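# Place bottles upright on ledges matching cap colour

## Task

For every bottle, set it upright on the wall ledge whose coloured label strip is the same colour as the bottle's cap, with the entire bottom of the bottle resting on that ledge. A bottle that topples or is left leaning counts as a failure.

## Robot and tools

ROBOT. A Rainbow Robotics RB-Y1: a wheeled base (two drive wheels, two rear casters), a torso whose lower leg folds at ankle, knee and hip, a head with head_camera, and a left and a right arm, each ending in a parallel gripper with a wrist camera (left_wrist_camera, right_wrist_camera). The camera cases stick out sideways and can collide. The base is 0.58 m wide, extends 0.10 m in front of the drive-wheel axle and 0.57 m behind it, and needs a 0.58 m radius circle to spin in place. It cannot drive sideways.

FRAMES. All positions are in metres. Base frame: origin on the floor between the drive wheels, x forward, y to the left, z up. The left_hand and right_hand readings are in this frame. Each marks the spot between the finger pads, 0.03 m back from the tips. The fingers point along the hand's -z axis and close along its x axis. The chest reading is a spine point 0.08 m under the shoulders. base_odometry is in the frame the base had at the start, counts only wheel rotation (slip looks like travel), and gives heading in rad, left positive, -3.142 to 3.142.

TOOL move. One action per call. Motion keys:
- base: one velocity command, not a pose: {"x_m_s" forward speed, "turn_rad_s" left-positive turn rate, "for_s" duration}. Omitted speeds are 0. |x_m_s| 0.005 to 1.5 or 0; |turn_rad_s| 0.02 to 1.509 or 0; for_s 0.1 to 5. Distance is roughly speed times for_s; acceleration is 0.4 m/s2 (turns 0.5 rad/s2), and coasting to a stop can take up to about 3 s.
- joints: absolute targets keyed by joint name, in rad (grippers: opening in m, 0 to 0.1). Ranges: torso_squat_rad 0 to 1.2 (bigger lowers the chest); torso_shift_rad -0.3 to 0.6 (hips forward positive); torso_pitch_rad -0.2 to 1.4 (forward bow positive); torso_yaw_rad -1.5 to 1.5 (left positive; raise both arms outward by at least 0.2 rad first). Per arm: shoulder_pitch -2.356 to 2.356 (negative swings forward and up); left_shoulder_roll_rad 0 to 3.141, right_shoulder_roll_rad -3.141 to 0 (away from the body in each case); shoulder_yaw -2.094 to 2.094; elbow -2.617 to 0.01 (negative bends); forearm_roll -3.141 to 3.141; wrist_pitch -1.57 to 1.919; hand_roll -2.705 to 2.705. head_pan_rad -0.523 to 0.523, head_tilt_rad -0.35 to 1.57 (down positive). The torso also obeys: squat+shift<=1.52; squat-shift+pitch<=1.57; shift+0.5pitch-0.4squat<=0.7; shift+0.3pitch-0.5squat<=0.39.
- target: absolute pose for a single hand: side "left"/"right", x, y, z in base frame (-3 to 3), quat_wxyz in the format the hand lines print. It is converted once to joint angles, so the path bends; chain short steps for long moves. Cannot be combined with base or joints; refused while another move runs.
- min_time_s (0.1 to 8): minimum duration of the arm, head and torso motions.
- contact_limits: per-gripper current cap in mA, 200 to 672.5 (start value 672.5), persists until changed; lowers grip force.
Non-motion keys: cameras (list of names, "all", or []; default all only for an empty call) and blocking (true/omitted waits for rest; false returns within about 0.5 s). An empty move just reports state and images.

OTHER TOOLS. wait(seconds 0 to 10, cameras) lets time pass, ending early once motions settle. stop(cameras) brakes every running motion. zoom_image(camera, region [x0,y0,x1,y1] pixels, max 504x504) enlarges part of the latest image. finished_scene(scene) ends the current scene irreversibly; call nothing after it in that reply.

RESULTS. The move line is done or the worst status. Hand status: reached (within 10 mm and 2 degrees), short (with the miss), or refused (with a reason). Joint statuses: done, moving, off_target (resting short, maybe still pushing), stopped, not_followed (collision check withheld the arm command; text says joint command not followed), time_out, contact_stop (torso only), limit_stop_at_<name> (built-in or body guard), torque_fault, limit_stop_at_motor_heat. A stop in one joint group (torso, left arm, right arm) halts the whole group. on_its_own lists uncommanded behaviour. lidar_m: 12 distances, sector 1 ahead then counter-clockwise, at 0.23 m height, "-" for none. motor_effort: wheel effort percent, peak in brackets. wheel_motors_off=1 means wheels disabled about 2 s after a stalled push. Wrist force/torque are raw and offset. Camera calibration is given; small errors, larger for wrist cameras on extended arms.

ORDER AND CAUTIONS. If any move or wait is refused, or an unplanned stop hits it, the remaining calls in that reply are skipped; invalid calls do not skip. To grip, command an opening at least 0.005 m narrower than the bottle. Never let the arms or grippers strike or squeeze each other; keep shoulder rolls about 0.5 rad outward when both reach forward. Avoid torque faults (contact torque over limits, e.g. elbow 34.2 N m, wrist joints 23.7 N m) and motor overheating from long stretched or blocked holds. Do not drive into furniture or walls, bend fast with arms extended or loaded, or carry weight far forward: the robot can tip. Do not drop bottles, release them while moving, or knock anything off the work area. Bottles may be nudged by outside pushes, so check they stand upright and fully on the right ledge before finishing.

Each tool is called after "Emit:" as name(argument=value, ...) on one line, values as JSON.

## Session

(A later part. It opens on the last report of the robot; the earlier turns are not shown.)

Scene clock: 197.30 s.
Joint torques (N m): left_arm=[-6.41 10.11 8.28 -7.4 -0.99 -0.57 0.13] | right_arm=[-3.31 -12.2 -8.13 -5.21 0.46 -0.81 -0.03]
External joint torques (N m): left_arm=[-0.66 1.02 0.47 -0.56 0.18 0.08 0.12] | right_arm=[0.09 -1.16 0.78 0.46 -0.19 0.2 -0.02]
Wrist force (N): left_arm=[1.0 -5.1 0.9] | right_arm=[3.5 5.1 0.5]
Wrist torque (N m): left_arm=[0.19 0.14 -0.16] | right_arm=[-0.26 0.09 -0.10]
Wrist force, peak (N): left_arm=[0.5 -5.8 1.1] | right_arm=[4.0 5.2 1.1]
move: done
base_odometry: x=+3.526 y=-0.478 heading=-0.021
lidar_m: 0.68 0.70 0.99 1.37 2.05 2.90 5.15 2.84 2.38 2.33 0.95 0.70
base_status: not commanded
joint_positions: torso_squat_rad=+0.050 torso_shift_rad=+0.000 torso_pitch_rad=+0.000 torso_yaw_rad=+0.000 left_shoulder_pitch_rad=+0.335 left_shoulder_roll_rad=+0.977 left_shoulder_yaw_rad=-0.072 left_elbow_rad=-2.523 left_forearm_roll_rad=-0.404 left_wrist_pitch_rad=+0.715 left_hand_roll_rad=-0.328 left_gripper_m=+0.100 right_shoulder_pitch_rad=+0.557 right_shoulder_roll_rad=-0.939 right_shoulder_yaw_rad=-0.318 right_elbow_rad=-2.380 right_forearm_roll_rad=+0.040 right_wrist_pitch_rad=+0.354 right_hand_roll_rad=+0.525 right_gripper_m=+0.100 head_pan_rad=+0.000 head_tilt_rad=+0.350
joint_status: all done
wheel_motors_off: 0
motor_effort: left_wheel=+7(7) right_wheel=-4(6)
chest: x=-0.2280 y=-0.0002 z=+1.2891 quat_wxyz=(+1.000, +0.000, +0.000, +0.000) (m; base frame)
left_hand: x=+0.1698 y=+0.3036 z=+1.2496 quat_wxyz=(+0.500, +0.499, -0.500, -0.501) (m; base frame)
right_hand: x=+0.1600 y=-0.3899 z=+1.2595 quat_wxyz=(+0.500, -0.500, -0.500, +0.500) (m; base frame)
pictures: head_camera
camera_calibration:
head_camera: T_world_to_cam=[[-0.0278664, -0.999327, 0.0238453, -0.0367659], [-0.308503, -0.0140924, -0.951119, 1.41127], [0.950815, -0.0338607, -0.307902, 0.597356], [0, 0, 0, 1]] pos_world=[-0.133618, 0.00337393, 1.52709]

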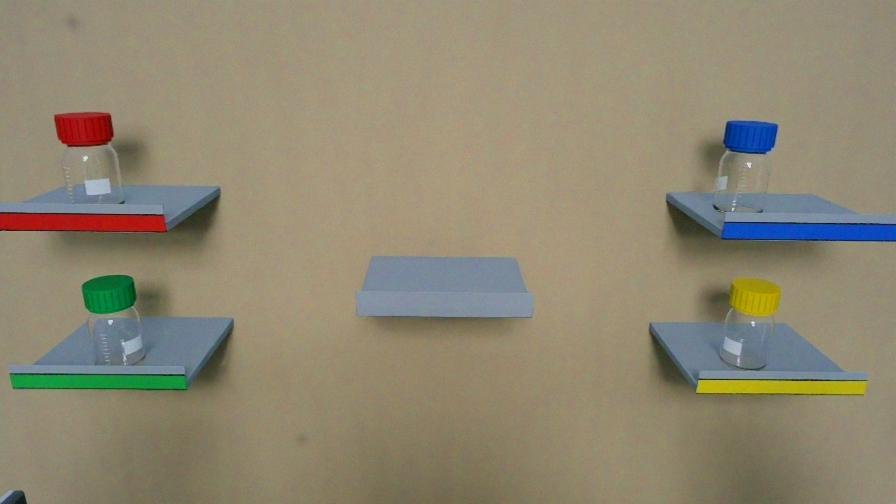

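Emit:
move(target={"side": "left", "x": 0.19, "y": 0.38, "z": 1.40, "quat_wxyz": [0.5, 0.5, -0.5, -0.5]}, min_time_s=0.6)

Emit:
move(target={"side": "left", "x": 0.33, "y": 0.40, "z": 1.40, "quat_wxyz": [0.5, 0.5, -0.5, -0.5]}, min_time_s=0.6)

Emit:
move(target={"side": "left", "x": 0.18, "y": 0.30, "z": 1.42, "quat_wxyz": [0.5, 0.5, -0.5, -0.5]}, min_time_s=0.8)

Scene clock: 199.07 s.
Joint torques (N m): left_arm=[-6.56 11.31 10.03 0.81 -1.26 -0.7 0.39] | right_arm=[-2.92 -11.86 -7.77 -5.24 0.64 -0.88 -0.13]
External joint torques (N m): left_arm=[-0.05 0.34 -0.34 0.35 -0.24 -0.13 0.37] | right_arm=[0.48 -0.81 1.14 0.43 -0.01 0.12 -0.12]
Wrist force (N): left_arm=[0.8 -5.1 1.1] | right_arm=[3.0 5.2 0.6]
Wrist torque (N m): left_arm=[0.20 0.11 -0.15] | right_arm=[-0.31 -0.03 -0.05]
Wrist force, peak (N): left_arm=[0.9 -6.1 0.9] | right_arm=[3.6 5.3 0.4]
move: done
base_odometry: x=+3.526 y=-0.478 heading=-0.021
lidar_m: 0.67 0.71 0.99 1.37 2.05 2.90 5.16 2.84 2.38 2.33 0.95 0.70
base_status: not commanded
joint_positions: torso_squat_rad=+0.050 torso_shift_rad=+0.000 torso_pitch_rad=+0.000 torso_yaw_rad=+0.000 left_shoulder_pitch_rad=+0.560 left_shoulder_roll_rad=+1.433 left_shoulder_yaw_rad=+0.693 left_elbow_rad=-2.413 left_forearm_roll_rad=+0.315 left_wrist_pitch_rad=+0.611 left_hand_roll_rad=-0.286 left_gripper_m=+0.100 right_shoulder_pitch_rad=+0.557 right_shoulder_roll_rad=-0.939 right_shoulder_yaw_rad=-0.318 right_elbow_rad=-2.380 right_forearm_roll_rad=+0.040 right_wrist_pitch_rad=+0.354 right_hand_roll_rad=+0.525 right_gripper_m=+0.100 head_pan_rad=+0.000 head_tilt_rad=+0.350
joint_status: all done
wheel_motors_off: 0
motor_effort: left_wheel=+7(8) right_wheel=-5(6)
chest: x=-0.2280 y=-0.0002 z=+1.2891 quat_wxyz=(+1.000, +0.000, +0.000, +0.000) (m; base frame)
left_hand: x=+0.1900 y=+0.3796 z=+1.4004 quat_wxyz=(+0.500, +0.501, -0.501, -0.499) (m; base frame)
left_hand_status: reached (checked arc, planned for 1.0 s): 1 mm and 0.2 deg off.
right_hand: x=+0.1600 y=-0.3900 z=+1.2595 quat_wxyz=(+0.500, -0.500, -0.500, +0.500) (m; base frame)
pictures: none

Scene clock: 200.43 s.
Joint torques (N m): left_arm=[-16.1 3.83 9.04 5.68 -0.49 1.52 -0.14] | right_arm=[-3.33 -12.16 -7.58 -4.91 0.46 -0.96 -0.05]
External joint torques (N m): left_arm=[-0.91 -0.06 -1.43 0.49 0.1 -0.13 -0.15] | right_arm=[0.07 -1.11 1.33 0.76 -0.19 0.05 -0.04]
Wrist force (N): left_arm=[0.8 -5.3 0.9] | right_arm=[3.3 4.5 0.0]
Wrist torque (N m): left_arm=[0.24 0.09 -0.13] | right_arm=[-0.19 0.03 -0.04]
Wrist force, peak (N): left_arm=[0.9 -6.6 1.1] | right_arm=[4.3 5.4 1.0]
move: done
base_odometry: x=+3.526 y=-0.478 heading=-0.022
lidar_m: 0.68 0.71 0.99 1.36 2.05 2.91 5.15 2.83 2.38 2.33 0.94 0.70
base_status: not commanded
joint_positions: torso_squat_rad=+0.050 torso_shift_rad=+0.000 torso_pitch_rad=+0.000 torso_yaw_rad=+0.000 left_shoulder_pitch_rad=+0.924 left_shoulder_roll_rad=+2.209 left_shoulder_yaw_rad=+0.685 left_elbow_rad=-1.828 left_forearm_roll_rad=-0.415 left_wrist_pitch_rad=+0.529 left_hand_roll_rad=+0.940 left_gripper_m=+0.100 right_shoulder_pitch_rad=+0.557 right_shoulder_roll_rad=-0.939 right_shoulder_yaw_rad=-0.318 right_elbow_rad=-2.380 right_forearm_roll_rad=+0.040 right_wrist_pitch_rad=+0.354 right_hand_roll_rad=+0.525 right_gripper_m=+0.100 head_pan_rad=+0.000 head_tilt_rad=+0.350
joint_status: all done
wheel_motors_off: 0
motor_effort: left_wheel=+7(8) right_wheel=-5(6)
chest: x=-0.2280 y=-0.0002 z=+1.2891 quat_wxyz=(+1.000, +0.000, +0.000, +0.000) (m; base frame)
left_hand: x=+0.3298 y=+0.3994 z=+1.4003 quat_wxyz=(+0.502, +0.499, -0.497, -0.501) (m; base frame)
left_hand_status: reached (checked arc, planned for 1.0 s): 1 mm and 0.4 deg off.
right_hand: x=+0.1600 y=-0.3900 z=+1.2595 quat_wxyz=(+0.500, -0.500, -0.500, +0.500) (m; base frame)
pictures: none

Scene clock: 201.80 s.
Joint torques (N m): left_arm=[-7.82 8 9.77 3.21 -1.72 -0.02 0.6] | right_arm=[-3.44 -11.63 -7.5 -5.14 0.49 -0.8 -0.1]
External joint torques (N m): left_arm=[-0.3 0.89 0.8 0.14 -0.14 -0.27 0.59] | right_arm=[-0.04 -0.59 1.41 0.53 -0.16 0.2 -0.09]
Wrist force (N): left_arm=[1.0 -5.2 1.1] | right_arm=[4.0 4.6 0.4]
Wrist torque (N m): left_arm=[0.22 0.13 -0.02] | right_arm=[-0.18 0.11 -0.07]
Wrist force, peak (N): left_arm=[1.1 -7.1 1.0] | right_arm=[4.0 5.2 0.2]
move: done
base_odometry: x=+3.526 y=-0.478 heading=-0.022
lidar_m: 0.68 0.71 0.99 1.36 2.05 2.91 5.16 2.84 2.38 2.33 0.95 0.71
base_status: not commanded
joint_positions: torso_squat_rad=+0.050 torso_shift_rad=+0.000 torso_pitch_rad=+0.000 torso_yaw_rad=+0.000 left_shoulder_pitch_rad=+0.690 left_shoulder_roll_rad=+1.762 left_shoulder_yaw_rad=+0.850 left_elbow_rad=-2.608 left_forearm_roll_rad=+0.203 left_wrist_pitch_rad=+0.945 left_hand_roll_rad=+0.124 left_gripper_m=+0.100 right_shoulder_pitch_rad=+0.557 right_shoulder_roll_rad=-0.939 right_shoulder_yaw_rad=-0.318 right_elbow_rad=-2.380 right_forearm_roll_rad=+0.040 right_wrist_pitch_rad=+0.354 right_hand_roll_rad=+0.525 right_gripper_m=+0.100 head_pan_rad=+0.000 head_tilt_rad=+0.350
joint_status: all done
wheel_motors_off: 0
motor_effort: left_wheel=+5(7) right_wheel=-5(6)
chest: x=-0.2280 y=-0.0002 z=+1.2891 quat_wxyz=(+1.000, +0.000, +0.000, +0.000) (m; base frame)
left_hand: x=+0.1799 y=+0.3000 z=+1.4200 quat_wxyz=(+0.500, +0.500, -0.500, -0.500) (m; base frame)
left_hand_status: reached (checked arc, planned for 1.0 s): 0 mm and 0.0 deg off.
right_hand: x=+0.1600 y=-0.3900 z=+1.2596 quat_wxyz=(+0.500, -0.500, -0.500, +0.500) (m; base frame)
pictures: none

Emit:
move(joints={"left_shoulder_pitch_rad": -0.081, "left_shoulder_roll_rad": 0.959, "left_shoulder_yaw_rad": -0.230, "left_elbow_rad": -2.154, "left_forearm_roll_rad": -0.299, "left_wrist_pitch_rad": 0.672, "left_hand_roll_rad": -0.361}, min_time_s=1.2)

Emit:
move(target={"side": "left", "x": 0.33, "y": 0.35, "z": 1.27, "quat_wxyz": [0.5, 0.5, -0.5, -0.5]}, min_time_s=0.6)

Emit:
move(target={"side": "left", "x": 0.33, "y": 0.37, "z": 1.43, "quat_wxyz": [0.5, 0.5, -0.5, -0.5]}, min_time_s=0.6)

Emit:
move(target={"side": "left", "x": 0.25, "y": 0.36, "z": 1.43, "quat_wxyz": [0.5, 0.5, -0.5, -0.5]}, min_time_s=0.6)

Emit:
move(target={"side": "left", "x": 0.18, "y": 0.34, "z": 1.43, "quat_wxyz": [0.5, 0.5, -0.5, -0.5]}, min_time_s=0.6)

Scene clock: 204.47 s.
Joint torques (N m): left_arm=[-11.66 12.55 9.71 -5.93 -1.01 -0.54 0.49] | right_arm=[-3.8 -11.68 -8.02 -4.98 0.52 -0.89 -0.02]
External joint torques (N m): left_arm=[0.2 1.73 0 0.34 0.07 0.18 0.48] | right_arm=[-0.4 -0.63 0.89 0.69 -0.12 0.11 -0.01]
Wrist force (N): left_arm=[1.2 -4.8 1.1] | right_arm=[2.7 4.6 0.2]
Wrist torque (N m): left_arm=[0.17 0.16 -0.03] | right_arm=[-0.21 -0.05 -0.07]
Wrist force, peak (N): left_arm=[0.0 -6.5 1.3] | right_arm=[4.1 5.8 0.4]
move: done
base_odometry: x=+3.526 y=-0.478 heading=-0.022
lidar_m: 0.68 0.71 1.00 1.36 2.05 2.91 5.16 2.83 2.38 2.32 0.95 0.71
base_status: not commanded
joint_positions: torso_squat_rad=+0.050 torso_shift_rad=+0.000 torso_pitch_rad=+0.000 torso_yaw_rad=+0.000 left_shoulder_pitch_rad=-0.081 left_shoulder_roll_rad=+0.959 left_shoulder_yaw_rad=-0.230 left_elbow_rad=-2.154 left_forearm_roll_rad=-0.299 left_wrist_pitch_rad=+0.672 left_hand_roll_rad=-0.361 left_gripper_m=+0.100 right_shoulder_pitch_rad=+0.557 right_shoulder_roll_rad=-0.939 right_shoulder_yaw_rad=-0.318 right_elbow_rad=-2.380 right_forearm_roll_rad=+0.040 right_wrist_pitch_rad=+0.354 right_hand_roll_rad=+0.525 right_gripper_m=+0.100 head_pan_rad=+0.000 head_tilt_rad=+0.350
joint_status: all done
wheel_motors_off: 0
motor_effort: left_wheel=+5(6) right_wheel=-4(6)
chest: x=-0.2280 y=-0.0002 z=+1.2891 quat_wxyz=(+1.000, +0.000, +0.000, +0.000) (m; base frame)
left_hand: x=+0.2701 y=+0.3099 z=+1.2485 quat_wxyz=(+0.499, +0.501, -0.500, -0.500) (m; base frame)
right_hand: x=+0.1600 y=-0.3900 z=+1.2596 quat_wxyz=(+0.500, -0.500, -0.500, +0.500) (m; base frame)
pictures: none

Scene clock: 205.53 s.
Joint torques (N m): left_arm=[-14.9 14.29 8.88 -4.98 -1.12 -0.54 0.28] | right_arm=[-3.36 -12.29 -7.55 -5.06 0.54 -1.13 -0.3]
External joint torques (N m): left_arm=[0.17 1.05 -2.16 0.24 -0.28 0.18 0.26] | right_arm=[0.04 -1.25 1.36 0.61 -0.1 -0.12 -0.29]
Wrist force (N): left_arm=[1.1 -5.3 0.9] | right_arm=[3.4 5.0 0.2]
Wrist torque (N m): left_arm=[0.23 0.12 -0.02] | right_arm=[-0.24 0.08 -0.05]
Wrist force, peak (N): left_arm=[0.9 -5.7 1.6] | right_arm=[3.8 5.5 0.3]
move: done
base_odometry: x=+3.526 y=-0.478 heading=-0.022
lidar_m: 0.68 0.71 0.99 1.37 2.05 2.91 5.16 2.83 2.38 2.33 0.95 0.71
base_status: not commanded
joint_positions: torso_squat_rad=+0.050 torso_shift_rad=+0.000 torso_pitch_rad=+0.000 torso_yaw_rad=+0.000 left_shoulder_pitch_rad=-0.287 left_shoulder_roll_rad=+1.035 left_shoulder_yaw_rad=-0.262 left_elbow_rad=-1.871 left_forearm_roll_rad=-0.153 left_wrist_pitch_rad=+0.527 left_hand_roll_rad=-0.365 left_gripper_m=+0.100 right_shoulder_pitch_rad=+0.557 right_shoulder_roll_rad=-0.939 right_shoulder_yaw_rad=-0.318 right_elbow_rad=-2.380 right_forearm_roll_rad=+0.040 right_wrist_pitch_rad=+0.354 right_hand_roll_rad=+0.525 right_gripper_m=+0.100 head_pan_rad=+0.000 head_tilt_rad=+0.350
joint_status: all done
wheel_motors_off: 0
motor_effort: left_wheel=+5(6) right_wheel=-5(5)
chest: x=-0.2280 y=-0.0002 z=+1.2891 quat_wxyz=(+1.000, +0.000, +0.000, +0.000) (m; base frame)
left_hand: x=+0.3299 y=+0.3501 z=+1.2706 quat_wxyz=(+0.500, +0.500, -0.500, -0.500) (m; base frame)
left_hand_status: reached (checked arc, planned for 0.6 s): 1 mm and 0.1 deg off.
right_hand: x=+0.1600 y=-0.3900 z=+1.2596 quat_wxyz=(+0.500, -0.500, -0.500, +0.500) (m; base frame)
pictures: none

Scene clock: 206.60 s.
Joint torques (N m): left_arm=[-15.57 14.62 10.2 -0.53 -1.21 -0.9 0.17] | right_arm=[-3.36 -12.02 -7.78 -5.28 0.5 -1.08 -0.02]
External joint torques (N m): left_arm=[-0.04 0.03 -2.01 -0.12 -0.25 0.02 0.16] | right_arm=[0.04 -0.97 1.13 0.39 -0.15 -0.08 -0.01]
Wrist force (N): left_arm=[1.1 -5.1 0.9] | right_arm=[4.2 5.4 0.8]
Wrist torque (N m): left_arm=[0.20 0.14 -0.02] | right_arm=[-0.33 0.13 -0.09]
Wrist force, peak (N): left_arm=[0.9 -6.4 1.4] | right_arm=[4.2 5.4 0.8]
move: done
base_odometry: x=+3.526 y=-0.478 heading=-0.022
lidar_m: 0.67 0.71 0.99 1.37 2.05 2.90 5.16 2.83 2.38 2.33 0.95 0.70
base_status: not commanded
joint_positions: torso_squat_rad=+0.050 torso_shift_rad=+0.000 torso_pitch_rad=+0.000 torso_yaw_rad=+0.000 left_shoulder_pitch_rad=-0.607 left_shoulder_roll_rad=+1.429 left_shoulder_yaw_rad=-0.301 left_elbow_rad=-1.876 left_forearm_roll_rad=+0.407 left_wrist_pitch_rad=+0.627 left_hand_roll_rad=-0.468 left_gripper_m=+0.100 right_shoulder_pitch_rad=+0.557 right_shoulder_roll_rad=-0.939 right_shoulder_yaw_rad=-0.318 right_elbow_rad=-2.380 right_forearm_roll_rad=+0.040 right_wrist_pitch_rad=+0.354 right_hand_roll_rad=+0.525 right_gripper_m=+0.100 head_pan_rad=+0.000 head_tilt_rad=+0.350
joint_status: all done
wheel_motors_off: 0
motor_effort: left_wheel=+5(6) right_wheel=-4(6)
chest: x=-0.2280 y=-0.0002 z=+1.2891 quat_wxyz=(+1.000, +0.000, +0.000, +0.000) (m; base frame)
left_hand: x=+0.3296 y=+0.3702 z=+1.4309 quat_wxyz=(+0.499, +0.501, -0.501, -0.498) (m; base frame)
left_hand_status: reached (checked arc, planned for 0.7 s): 1 mm and 0.3 deg off.
right_hand: x=+0.1600 y=-0.3900 z=+1.2596 quat_wxyz=(+0.500, -0.500, -0.500, +0.500) (m; base frame)
pictures: none

Scene clock: 208.23 s.
Joint torques (N m): left_arm=[-10.68 13.95 10.94 2.35 -1.06 0.13 -0.04] | right_arm=[-3.09 -11.82 -7.8 -5.26 0.55 -1.07 -0.12]
External joint torques (N m): left_arm=[-0.23 0.83 -0.32 -0.14 0.09 0.06 -0.06] | right_arm=[0.31 -0.77 1.11 0.41 -0.1 -0.06 -0.12]
Wrist force (N): left_arm=[0.8 -5.1 1.0] | right_arm=[3.5 5.2 0.5]
Wrist torque (N m): left_arm=[0.21 0.11 -0.15] | right_arm=[-0.28 0.05 -0.03]
Wrist force, peak (N): left_arm=[0.1 -6.5 1.0] | right_arm=[4.0 5.3 1.1]
move: done
base_odometry: x=+3.526 y=-0.478 heading=-0.022
lidar_m: 0.67 0.71 0.99 1.37 2.05 2.92 5.16 2.82 2.38 2.33 0.94 0.70
base_status: not commanded
joint_positions: torso_squat_rad=+0.050 torso_shift_rad=+0.000 torso_pitch_rad=+0.000 torso_yaw_rad=+0.000 left_shoulder_pitch_rad=+0.128 left_shoulder_roll_rad=+1.763 left_shoulder_yaw_rad=+0.254 left_elbow_rad=-2.230 left_forearm_roll_rad=+0.207 left_wrist_pitch_rad=+0.653 left_hand_roll_rad=+0.032 left_gripper_m=+0.100 right_shoulder_pitch_rad=+0.557 right_shoulder_roll_rad=-0.939 right_shoulder_yaw_rad=-0.318 right_elbow_rad=-2.380 right_forearm_roll_rad=+0.040 right_wrist_pitch_rad=+0.354 right_hand_roll_rad=+0.525 right_gripper_m=+0.100 head_pan_rad=+0.000 head_tilt_rad=+0.350
joint_status: all done
wheel_motors_off: 0
motor_effort: left_wheel=+6(6) right_wheel=-5(6)
chest: x=-0.2280 y=-0.0002 z=+1.2891 quat_wxyz=(+1.000, +0.000, +0.000, +0.000) (m; base frame)
left_hand: x=+0.2499 y=+0.3599 z=+1.4304 quat_wxyz=(+0.500, +0.501, -0.500, -0.498) (m; base frame)
left_hand_status: reached (checked arc, planned for 1.0 s): 0 mm and 0.3 deg off.
right_hand: x=+0.1600 y=-0.3900 z=+1.2596 quat_wxyz=(+0.500, -0.500, -0.500, +0.500) (m; base frame)
pictures: none

Scene clock: 209.43 s.
Joint torques (N m): left_arm=[-7.6 12.77 9.38 1.42 -1.49 -1.06 0.57] | right_arm=[-3.9 -12.19 -8.21 -5.32 0.59 -0.91 -0.17]
External joint torques (N m): left_arm=[-0.57 1.2 0.01 -0.1 -0.14 -0.35 0.55] | right_arm=[-0.5 -1.14 0.7 0.35 -0.06 0.09 -0.16]
Wrist force (N): left_arm=[1.1 -4.9 1.2] | right_arm=[3.0 4.9 1.1]
Wrist torque (N m): left_arm=[0.17 0.13 -0.04] | right_arm=[-0.23 0.03 -0.06]
Wrist force, peak (N): left_arm=[0.8 -6.4 0.9] | right_arm=[3.5 5.9 0.8]
move: done
base_odometry: x=+3.526 y=-0.478 heading=-0.022
lidar_m: 0.68 0.72 0.99 1.37 2.05 2.91 5.16 2.83 2.38 2.33 0.95 0.70
base_status: not commanded
joint_positions: torso_squat_rad=+0.050 torso_shift_rad=+0.000 torso_pitch_rad=+0.000 torso_yaw_rad=+0.000 left_shoulder_pitch_rad=+0.332 left_shoulder_roll_rad=+1.452 left_shoulder_yaw_rad=+0.652 left_elbow_rad=-2.524 left_forearm_roll_rad=+0.460 left_wrist_pitch_rad=+0.856 left_hand_roll_rad=-0.357 left_gripper_m=+0.100 right_shoulder_pitch_rad=+0.557 right_shoulder_roll_rad=-0.939 right_shoulder_yaw_rad=-0.318 right_elbow_rad=-2.380 right_forearm_roll_rad=+0.040 right_wrist_pitch_rad=+0.354 right_hand_roll_rad=+0.525 right_gripper_m=+0.100 head_pan_rad=+0.000 head_tilt_rad=+0.350
joint_status: all done
wheel_motors_off: 0
motor_effort: left_wheel=+5(6) right_wheel=-5(6)
chest: x=-0.2280 y=-0.0002 z=+1.2891 quat_wxyz=(+1.000, +0.000, +0.000, +0.000) (m; base frame)
left_hand: x=+0.1798 y=+0.3399 z=+1.4306 quat_wxyz=(+0.500, +0.503, -0.501, -0.497) (m; base frame)
left_hand_status: reached (checked arc, planned for 0.7 s): 1 mm and 0.5 deg off.
right_hand: x=+0.1600 y=-0.3900 z=+1.2596 quat_wxyz=(+0.500, -0.500, -0.500, +0.500) (m; base frame)
pictures: none

Emit:
move(joints={"left_shoulder_pitch_rad": -0.607, "left_shoulder_roll_rad": 1.429, "left_shoulder_yaw_rad": -0.301, "left_elbow_rad": -1.876, "left_forearm_roll_rad": 0.407, "left_wrist_pitch_rad": 0.627, "left_hand_roll_rad": -0.468}, min_time_s=2.0, blocking=false)

Emit:
wait(seconds=0.2)

Emit:
wait(seconds=0.2)

Emit:
wait(seconds=0.2)

Emit:
wait(seconds=3)

Scene clock: 212.67 s.
Joint torques (N m): left_arm=[-9.8 11.98 7.44 2.37 -1.78 -1.42 -0.19] | right_arm=[-3.31 -11.74 -7.6 -5.05 0.53 -0.9 -0.26]
External joint torques (N m): left_arm=[-2.17 -0.89 -3.23 1.69 -0.55 -0.56 -0.2] | right_arm=[0.09 -0.7 1.3 0.62 -0.12 0.1 -0.25]
Wrist force (N): left_arm=[0.6 -4.8 1.3] | right_arm=[3.3 5.2 0.7]
Wrist torque (N m): left_arm=[0.15 0.11 0.01] | right_arm=[-0.29 0.04 -0.05]
Wrist force, peak (N): left_arm=[1.1 -5.5 1.3] | right_arm=[3.9 6.0 0.8]
move: moving
base_odometry: x=+3.526 y=-0.478 heading=-0.022
lidar_m: 0.68 0.72 0.99 1.36 2.04 2.91 5.16 2.84 2.38 2.33 0.95 0.70
base_status: not commanded
joint_positions: torso_squat_rad=+0.050 torso_shift_rad=+0.000 torso_pitch_rad=+0.000 torso_yaw_rad=+0.000 left_shoulder_pitch_rad=+0.207 left_shoulder_roll_rad=+1.446 left_shoulder_yaw_rad=+0.527 left_elbow_rad=-2.401 left_forearm_roll_rad=+0.447 left_wrist_pitch_rad=+0.800 left_hand_roll_rad=-0.385 left_gripper_m=+0.100 right_shoulder_pitch_rad=+0.557 right_shoulder_roll_rad=-0.939 right_shoulder_yaw_rad=-0.318 right_elbow_rad=-2.380 right_forearm_roll_rad=+0.040 right_wrist_pitch_rad=+0.354 right_hand_roll_rad=+0.525 right_gripper_m=+0.100 head_pan_rad=+0.000 head_tilt_rad=+0.350
joint_status: left_shoulder_pitch_rad moving; left_shoulder_roll_rad moving; left_shoulder_yaw_rad moving; left_elbow_rad moving; left_forearm_roll_rad moving; left_wrist_pitch_rad moving; left_hand_roll_rad moving
wheel_motors_off: 0
motor_effort: left_wheel=+6(6) right_wheel=-5(6)
chest: x=-0.2280 y=-0.0002 z=+1.2891 quat_wxyz=(+1.000, +0.000, +0.000, +0.000) (m; base frame)
left_hand: x=+0.2048 y=+0.3592 z=+1.4359 quat_wxyz=(+0.504, +0.504, -0.508, -0.483) (m; base frame)
right_hand: x=+0.1600 y=-0.3900 z=+1.2596 quat_wxyz=(+0.500, -0.500, -0.500, +0.500) (m; base frame)
pictures: none

Scene clock: 212.87 s.
Joint torques (N m): left_arm=[-11.42 13.15 5.43 2.27 -1.01 -1.26 -0.39] | right_arm=[-2.95 -12.13 -8.01 -5.03 0.58 -0.9 -0.06]
External joint torques (N m): left_arm=[-2.71 -0.53 -5.74 1.8 0.19 -0.39 -0.4] | right_arm=[0.45 -1.08 0.9 0.64 -0.07 0.11 -0.05]
Wrist force (N): left_arm=[0.5 -4.9 1.2] | right_arm=[3.4 4.9 0.3]
Wrist torque (N m): left_arm=[0.18 0.09 0.00] | right_arm=[-0.29 0.07 -0.07]
Wrist force, peak (N): left_arm=[0.9 -5.2 1.4] | right_arm=[3.5 5.3 0.1]
earlier move: moving
base_odometry: x=+3.526 y=-0.478 heading=-0.022
lidar_m: 0.68 0.71 1.00 1.37 2.05 2.90 5.16 2.84 2.38 2.33 0.95 0.70
base_status: not commanded
joint_positions: torso_squat_rad=+0.050 torso_shift_rad=+0.000 torso_pitch_rad=+0.000 torso_yaw_rad=+0.000 left_shoulder_pitch_rad=+0.090 left_shoulder_roll_rad=+1.444 left_shoulder_yaw_rad=+0.410 left_elbow_rad=-2.319 left_forearm_roll_rad=+0.442 left_wrist_pitch_rad=+0.776 left_hand_roll_rad=-0.396 left_gripper_m=+0.100 right_shoulder_pitch_rad=+0.557 right_shoulder_roll_rad=-0.939 right_shoulder_yaw_rad=-0.318 right_elbow_rad=-2.380 right_forearm_roll_rad=+0.040 right_wrist_pitch_rad=+0.354 right_hand_roll_rad=+0.525 right_gripper_m=+0.100 head_pan_rad=+0.000 head_tilt_rad=+0.350
joint_status: left_shoulder_pitch_rad moving; left_shoulder_roll_rad moving; left_shoulder_yaw_rad moving; left_elbow_rad moving; left_forearm_roll_rad moving; left_wrist_pitch_rad moving; left_hand_roll_rad moving
wheel_motors_off: 0
motor_effort: left_wheel=+6(6) right_wheel=-5(6)
chest: x=-0.2280 y=-0.0002 z=+1.2891 quat_wxyz=(+1.000, +0.000, +0.000, +0.000) (m; base frame)
left_hand: x=+0.2240 y=+0.3674 z=+1.4353 quat_wxyz=(+0.511, +0.500, -0.512, -0.477) (m; base frame)
right_hand: x=+0.1600 y=-0.3900 z=+1.2596 quat_wxyz=(+0.500, -0.500, -0.500, +0.500) (m; base frame)
wait: 0.20 s; no rest
pictures: none

Scene clock: 213.07 s.
Joint torques (N m): left_arm=[-13.38 14.21 9.03 1.21 -1.25 -1.26 -0.18] | right_arm=[-3.15 -12.04 -7.76 -5.36 0.53 -1.11 0.01]
External joint torques (N m): left_arm=[-2.81 0 -2.71 1.04 -0.08 -0.33 -0.19] | right_arm=[0.25 -1 1.15 0.31 -0.12 -0.11 0.02]
Wrist force (N): left_arm=[0.6 -4.8 1.3] | right_arm=[3.3 4.4 0.5]
Wrist torque (N m): left_arm=[0.18 0.11 0.01] | right_arm=[-0.16 0.07 -0.08]
Wrist force, peak (N): left_arm=[0.6 -5.3 1.3] | right_arm=[3.7 4.8 0.6]
earlier move: moving
base_odometry: x=+3.526 y=-0.478 heading=-0.022
lidar_m: 0.68 0.71 1.00 1.36 2.05 2.91 5.16 2.83 2.38 2.33 0.96 0.70
base_status: not commanded
joint_positions: torso_squat_rad=+0.050 torso_shift_rad=+0.000 torso_pitch_rad=+0.000 torso_yaw_rad=+0.000 left_shoulder_pitch_rad=-0.065 left_shoulder_roll_rad=+1.442 left_shoulder_yaw_rad=+0.255 left_elbow_rad=-2.236 left_forearm_roll_rad=+0.436 left_wrist_pitch_rad=+0.752 left_hand_roll_rad=-0.407 left_gripper_m=+0.100 right_shoulder_pitch_rad=+0.557 right_shoulder_roll_rad=-0.939 right_shoulder_yaw_rad=-0.318 right_elbow_rad=-2.380 right_forearm_roll_rad=+0.040 right_wrist_pitch_rad=+0.354 right_hand_roll_rad=+0.525 right_gripper_m=+0.100 head_pan_rad=+0.000 head_tilt_rad=+0.350
joint_status: left_shoulder_pitch_rad moving; left_shoulder_roll_rad moving; left_shoulder_yaw_rad moving; left_elbow_rad moving; left_forearm_roll_rad moving; left_wrist_pitch_rad moving; left_hand_roll_rad moving
wheel_motors_off: 0
motor_effort: left_wheel=+6(6) right_wheel=-5(6)
chest: x=-0.2280 y=-0.0002 z=+1.2891 quat_wxyz=(+1.000, +0.000, +0.000, +0.000) (m; base frame)
left_hand: x=+0.2461 y=+0.3658 z=+1.4331 quat_wxyz=(+0.512, +0.492, -0.517, -0.478) (m; base frame)
right_hand: x=+0.1600 y=-0.3900 z=+1.2596 quat_wxyz=(+0.500, -0.500, -0.500, +0.500) (m; base frame)
wait: 0.20 s; no rest
pictures: none

Scene clock: 213.27 s.
Joint torques (N m): left_arm=[-15.44 15.64 9 1.05 -1.13 -1.56 0.2] | right_arm=[-2.9 -11.79 -7.97 -5.22 0.62 -1 -0.12]
External joint torques (N m): left_arm=[-3.45 1.02 -1.61 1.26 -0.06 -0.64 0.19] | right_arm=[0.49 -0.74 0.94 0.45 -0.02 0.01 -0.11]
Wrist force (N): left_arm=[0.7 -5.4 1.1] | right_arm=[3.8 5.3 0.1]
Wrist torque (N m): left_arm=[0.23 0.14 0.02] | right_arm=[-0.30 0.14 -0.04]
Wrist force, peak (N): left_arm=[0.9 -5.7 1.2] | right_arm=[3.8 5.3 0.1]
earlier move: moving
base_odometry: x=+3.526 y=-0.478 heading=-0.022
lidar_m: 0.67 0.71 1.00 1.37 2.05 2.91 5.16 2.83 2.38 2.33 0.95 0.70
base_status: not commanded
joint_positions: torso_squat_rad=+0.050 torso_shift_rad=+0.000 torso_pitch_rad=+0.000 torso_yaw_rad=+0.000 left_shoulder_pitch_rad=-0.233 left_shoulder_roll_rad=+1.440 left_shoulder_yaw_rad=+0.074 left_elbow_rad=-2.153 left_forearm_roll_rad=+0.431 left_wrist_pitch_rad=+0.728 left_hand_roll_rad=-0.419 left_gripper_m=+0.100 right_shoulder_pitch_rad=+0.557 right_shoulder_roll_rad=-0.939 right_shoulder_yaw_rad=-0.318 right_elbow_rad=-2.380 right_forearm_roll_rad=+0.040 right_wrist_pitch_rad=+0.354 right_hand_roll_rad=+0.525 right_gripper_m=+0.100 head_pan_rad=+0.000 head_tilt_rad=+0.350
joint_status: left_shoulder_pitch_rad moving; left_shoulder_roll_rad moving; left_shoulder_yaw_rad moving; left_elbow_rad moving; left_forearm_roll_rad moving; left_wrist_pitch_rad moving; left_hand_roll_rad moving
wheel_motors_off: 0
motor_effort: left_wheel=+6(6) right_wheel=-5(6)
chest: x=-0.2280 y=-0.0002 z=+1.2891 quat_wxyz=(+1.000, +0.000, +0.000, +0.000) (m; base frame)
left_hand: x=+0.2699 y=+0.3580 z=+1.4252 quat_wxyz=(+0.512, +0.482, -0.517, -0.488) (m; base frame)
right_hand: x=+0.1600 y=-0.3900 z=+1.2596 quat_wxyz=(+0.500, -0.500, -0.500, +0.500) (m; base frame)
wait: 0.20 s; no rest
pictures: none

Scene clock: 214.47 s.
Joint torques (N m): left_arm=[-16.34 14.59 10.65 0.11 -1.13 -0.96 0.08] | right_arm=[-3.41 -11.78 -8.06 -5.01 0.46 -0.97 -0.17]
External joint torques (N m): left_arm=[-0.9 0 -1.51 0.51 -0.17 -0.05 0.07] | right_arm=[-0.01 -0.73 0.85 0.66 -0.19 0.03 -0.16]
Wrist force (N): left_arm=[1.4 -5.2 1.4] | right_arm=[3.5 4.8 0.3]
Wrist torque (N m): left_arm=[0.22 0.16 -0.03] | right_arm=[-0.26 0.05 -0.08]
Wrist force, peak (N): left_arm=[1.6 -5.5 1.4] | right_arm=[3.6 5.2 0.7]
earlier move: done
base_odometry: x=+3.526 y=-0.478 heading=-0.022
lidar_m: 0.68 0.71 0.99 1.37 2.05 2.91 5.16 2.83 2.38 2.33 0.95 0.70
base_status: not commanded
joint_positions: torso_squat_rad=+0.050 torso_shift_rad=+0.000 torso_pitch_rad=+0.000 torso_yaw_rad=+0.000 left_shoulder_pitch_rad=-0.607 left_shoulder_roll_rad=+1.429 left_shoulder_yaw_rad=-0.300 left_elbow_rad=-1.876 left_forearm_roll_rad=+0.407 left_wrist_pitch_rad=+0.627 left_hand_roll_rad=-0.468 left_gripper_m=+0.100 right_shoulder_pitch_rad=+0.557 right_shoulder_roll_rad=-0.939 right_shoulder_yaw_rad=-0.318 right_elbow_rad=-2.380 right_forearm_roll_rad=+0.040 right_wrist_pitch_rad=+0.354 right_hand_roll_rad=+0.525 right_gripper_m=+0.100 head_pan_rad=+0.000 head_tilt_rad=+0.350
joint_status: all done
wheel_motors_off: 0
motor_effort: left_wheel=+6(6) right_wheel=-4(6)
chest: x=-0.2280 y=-0.0002 z=+1.2891 quat_wxyz=(+1.000, +0.000, +0.000, +0.000) (m; base frame)
left_hand: x=+0.3295 y=+0.3705 z=+1.4313 quat_wxyz=(+0.499, +0.502, -0.501, -0.498) (m; base frame)
right_hand: x=+0.1600 y=-0.3900 z=+1.2596 quat_wxyz=(+0.500, -0.500, -0.500, +0.500) (m; base frame)
wait: 1.20 of 3 s (the move ended)
pictures: none

Emit:
finished_scene(scene=1)

The scene is finished: the task was done.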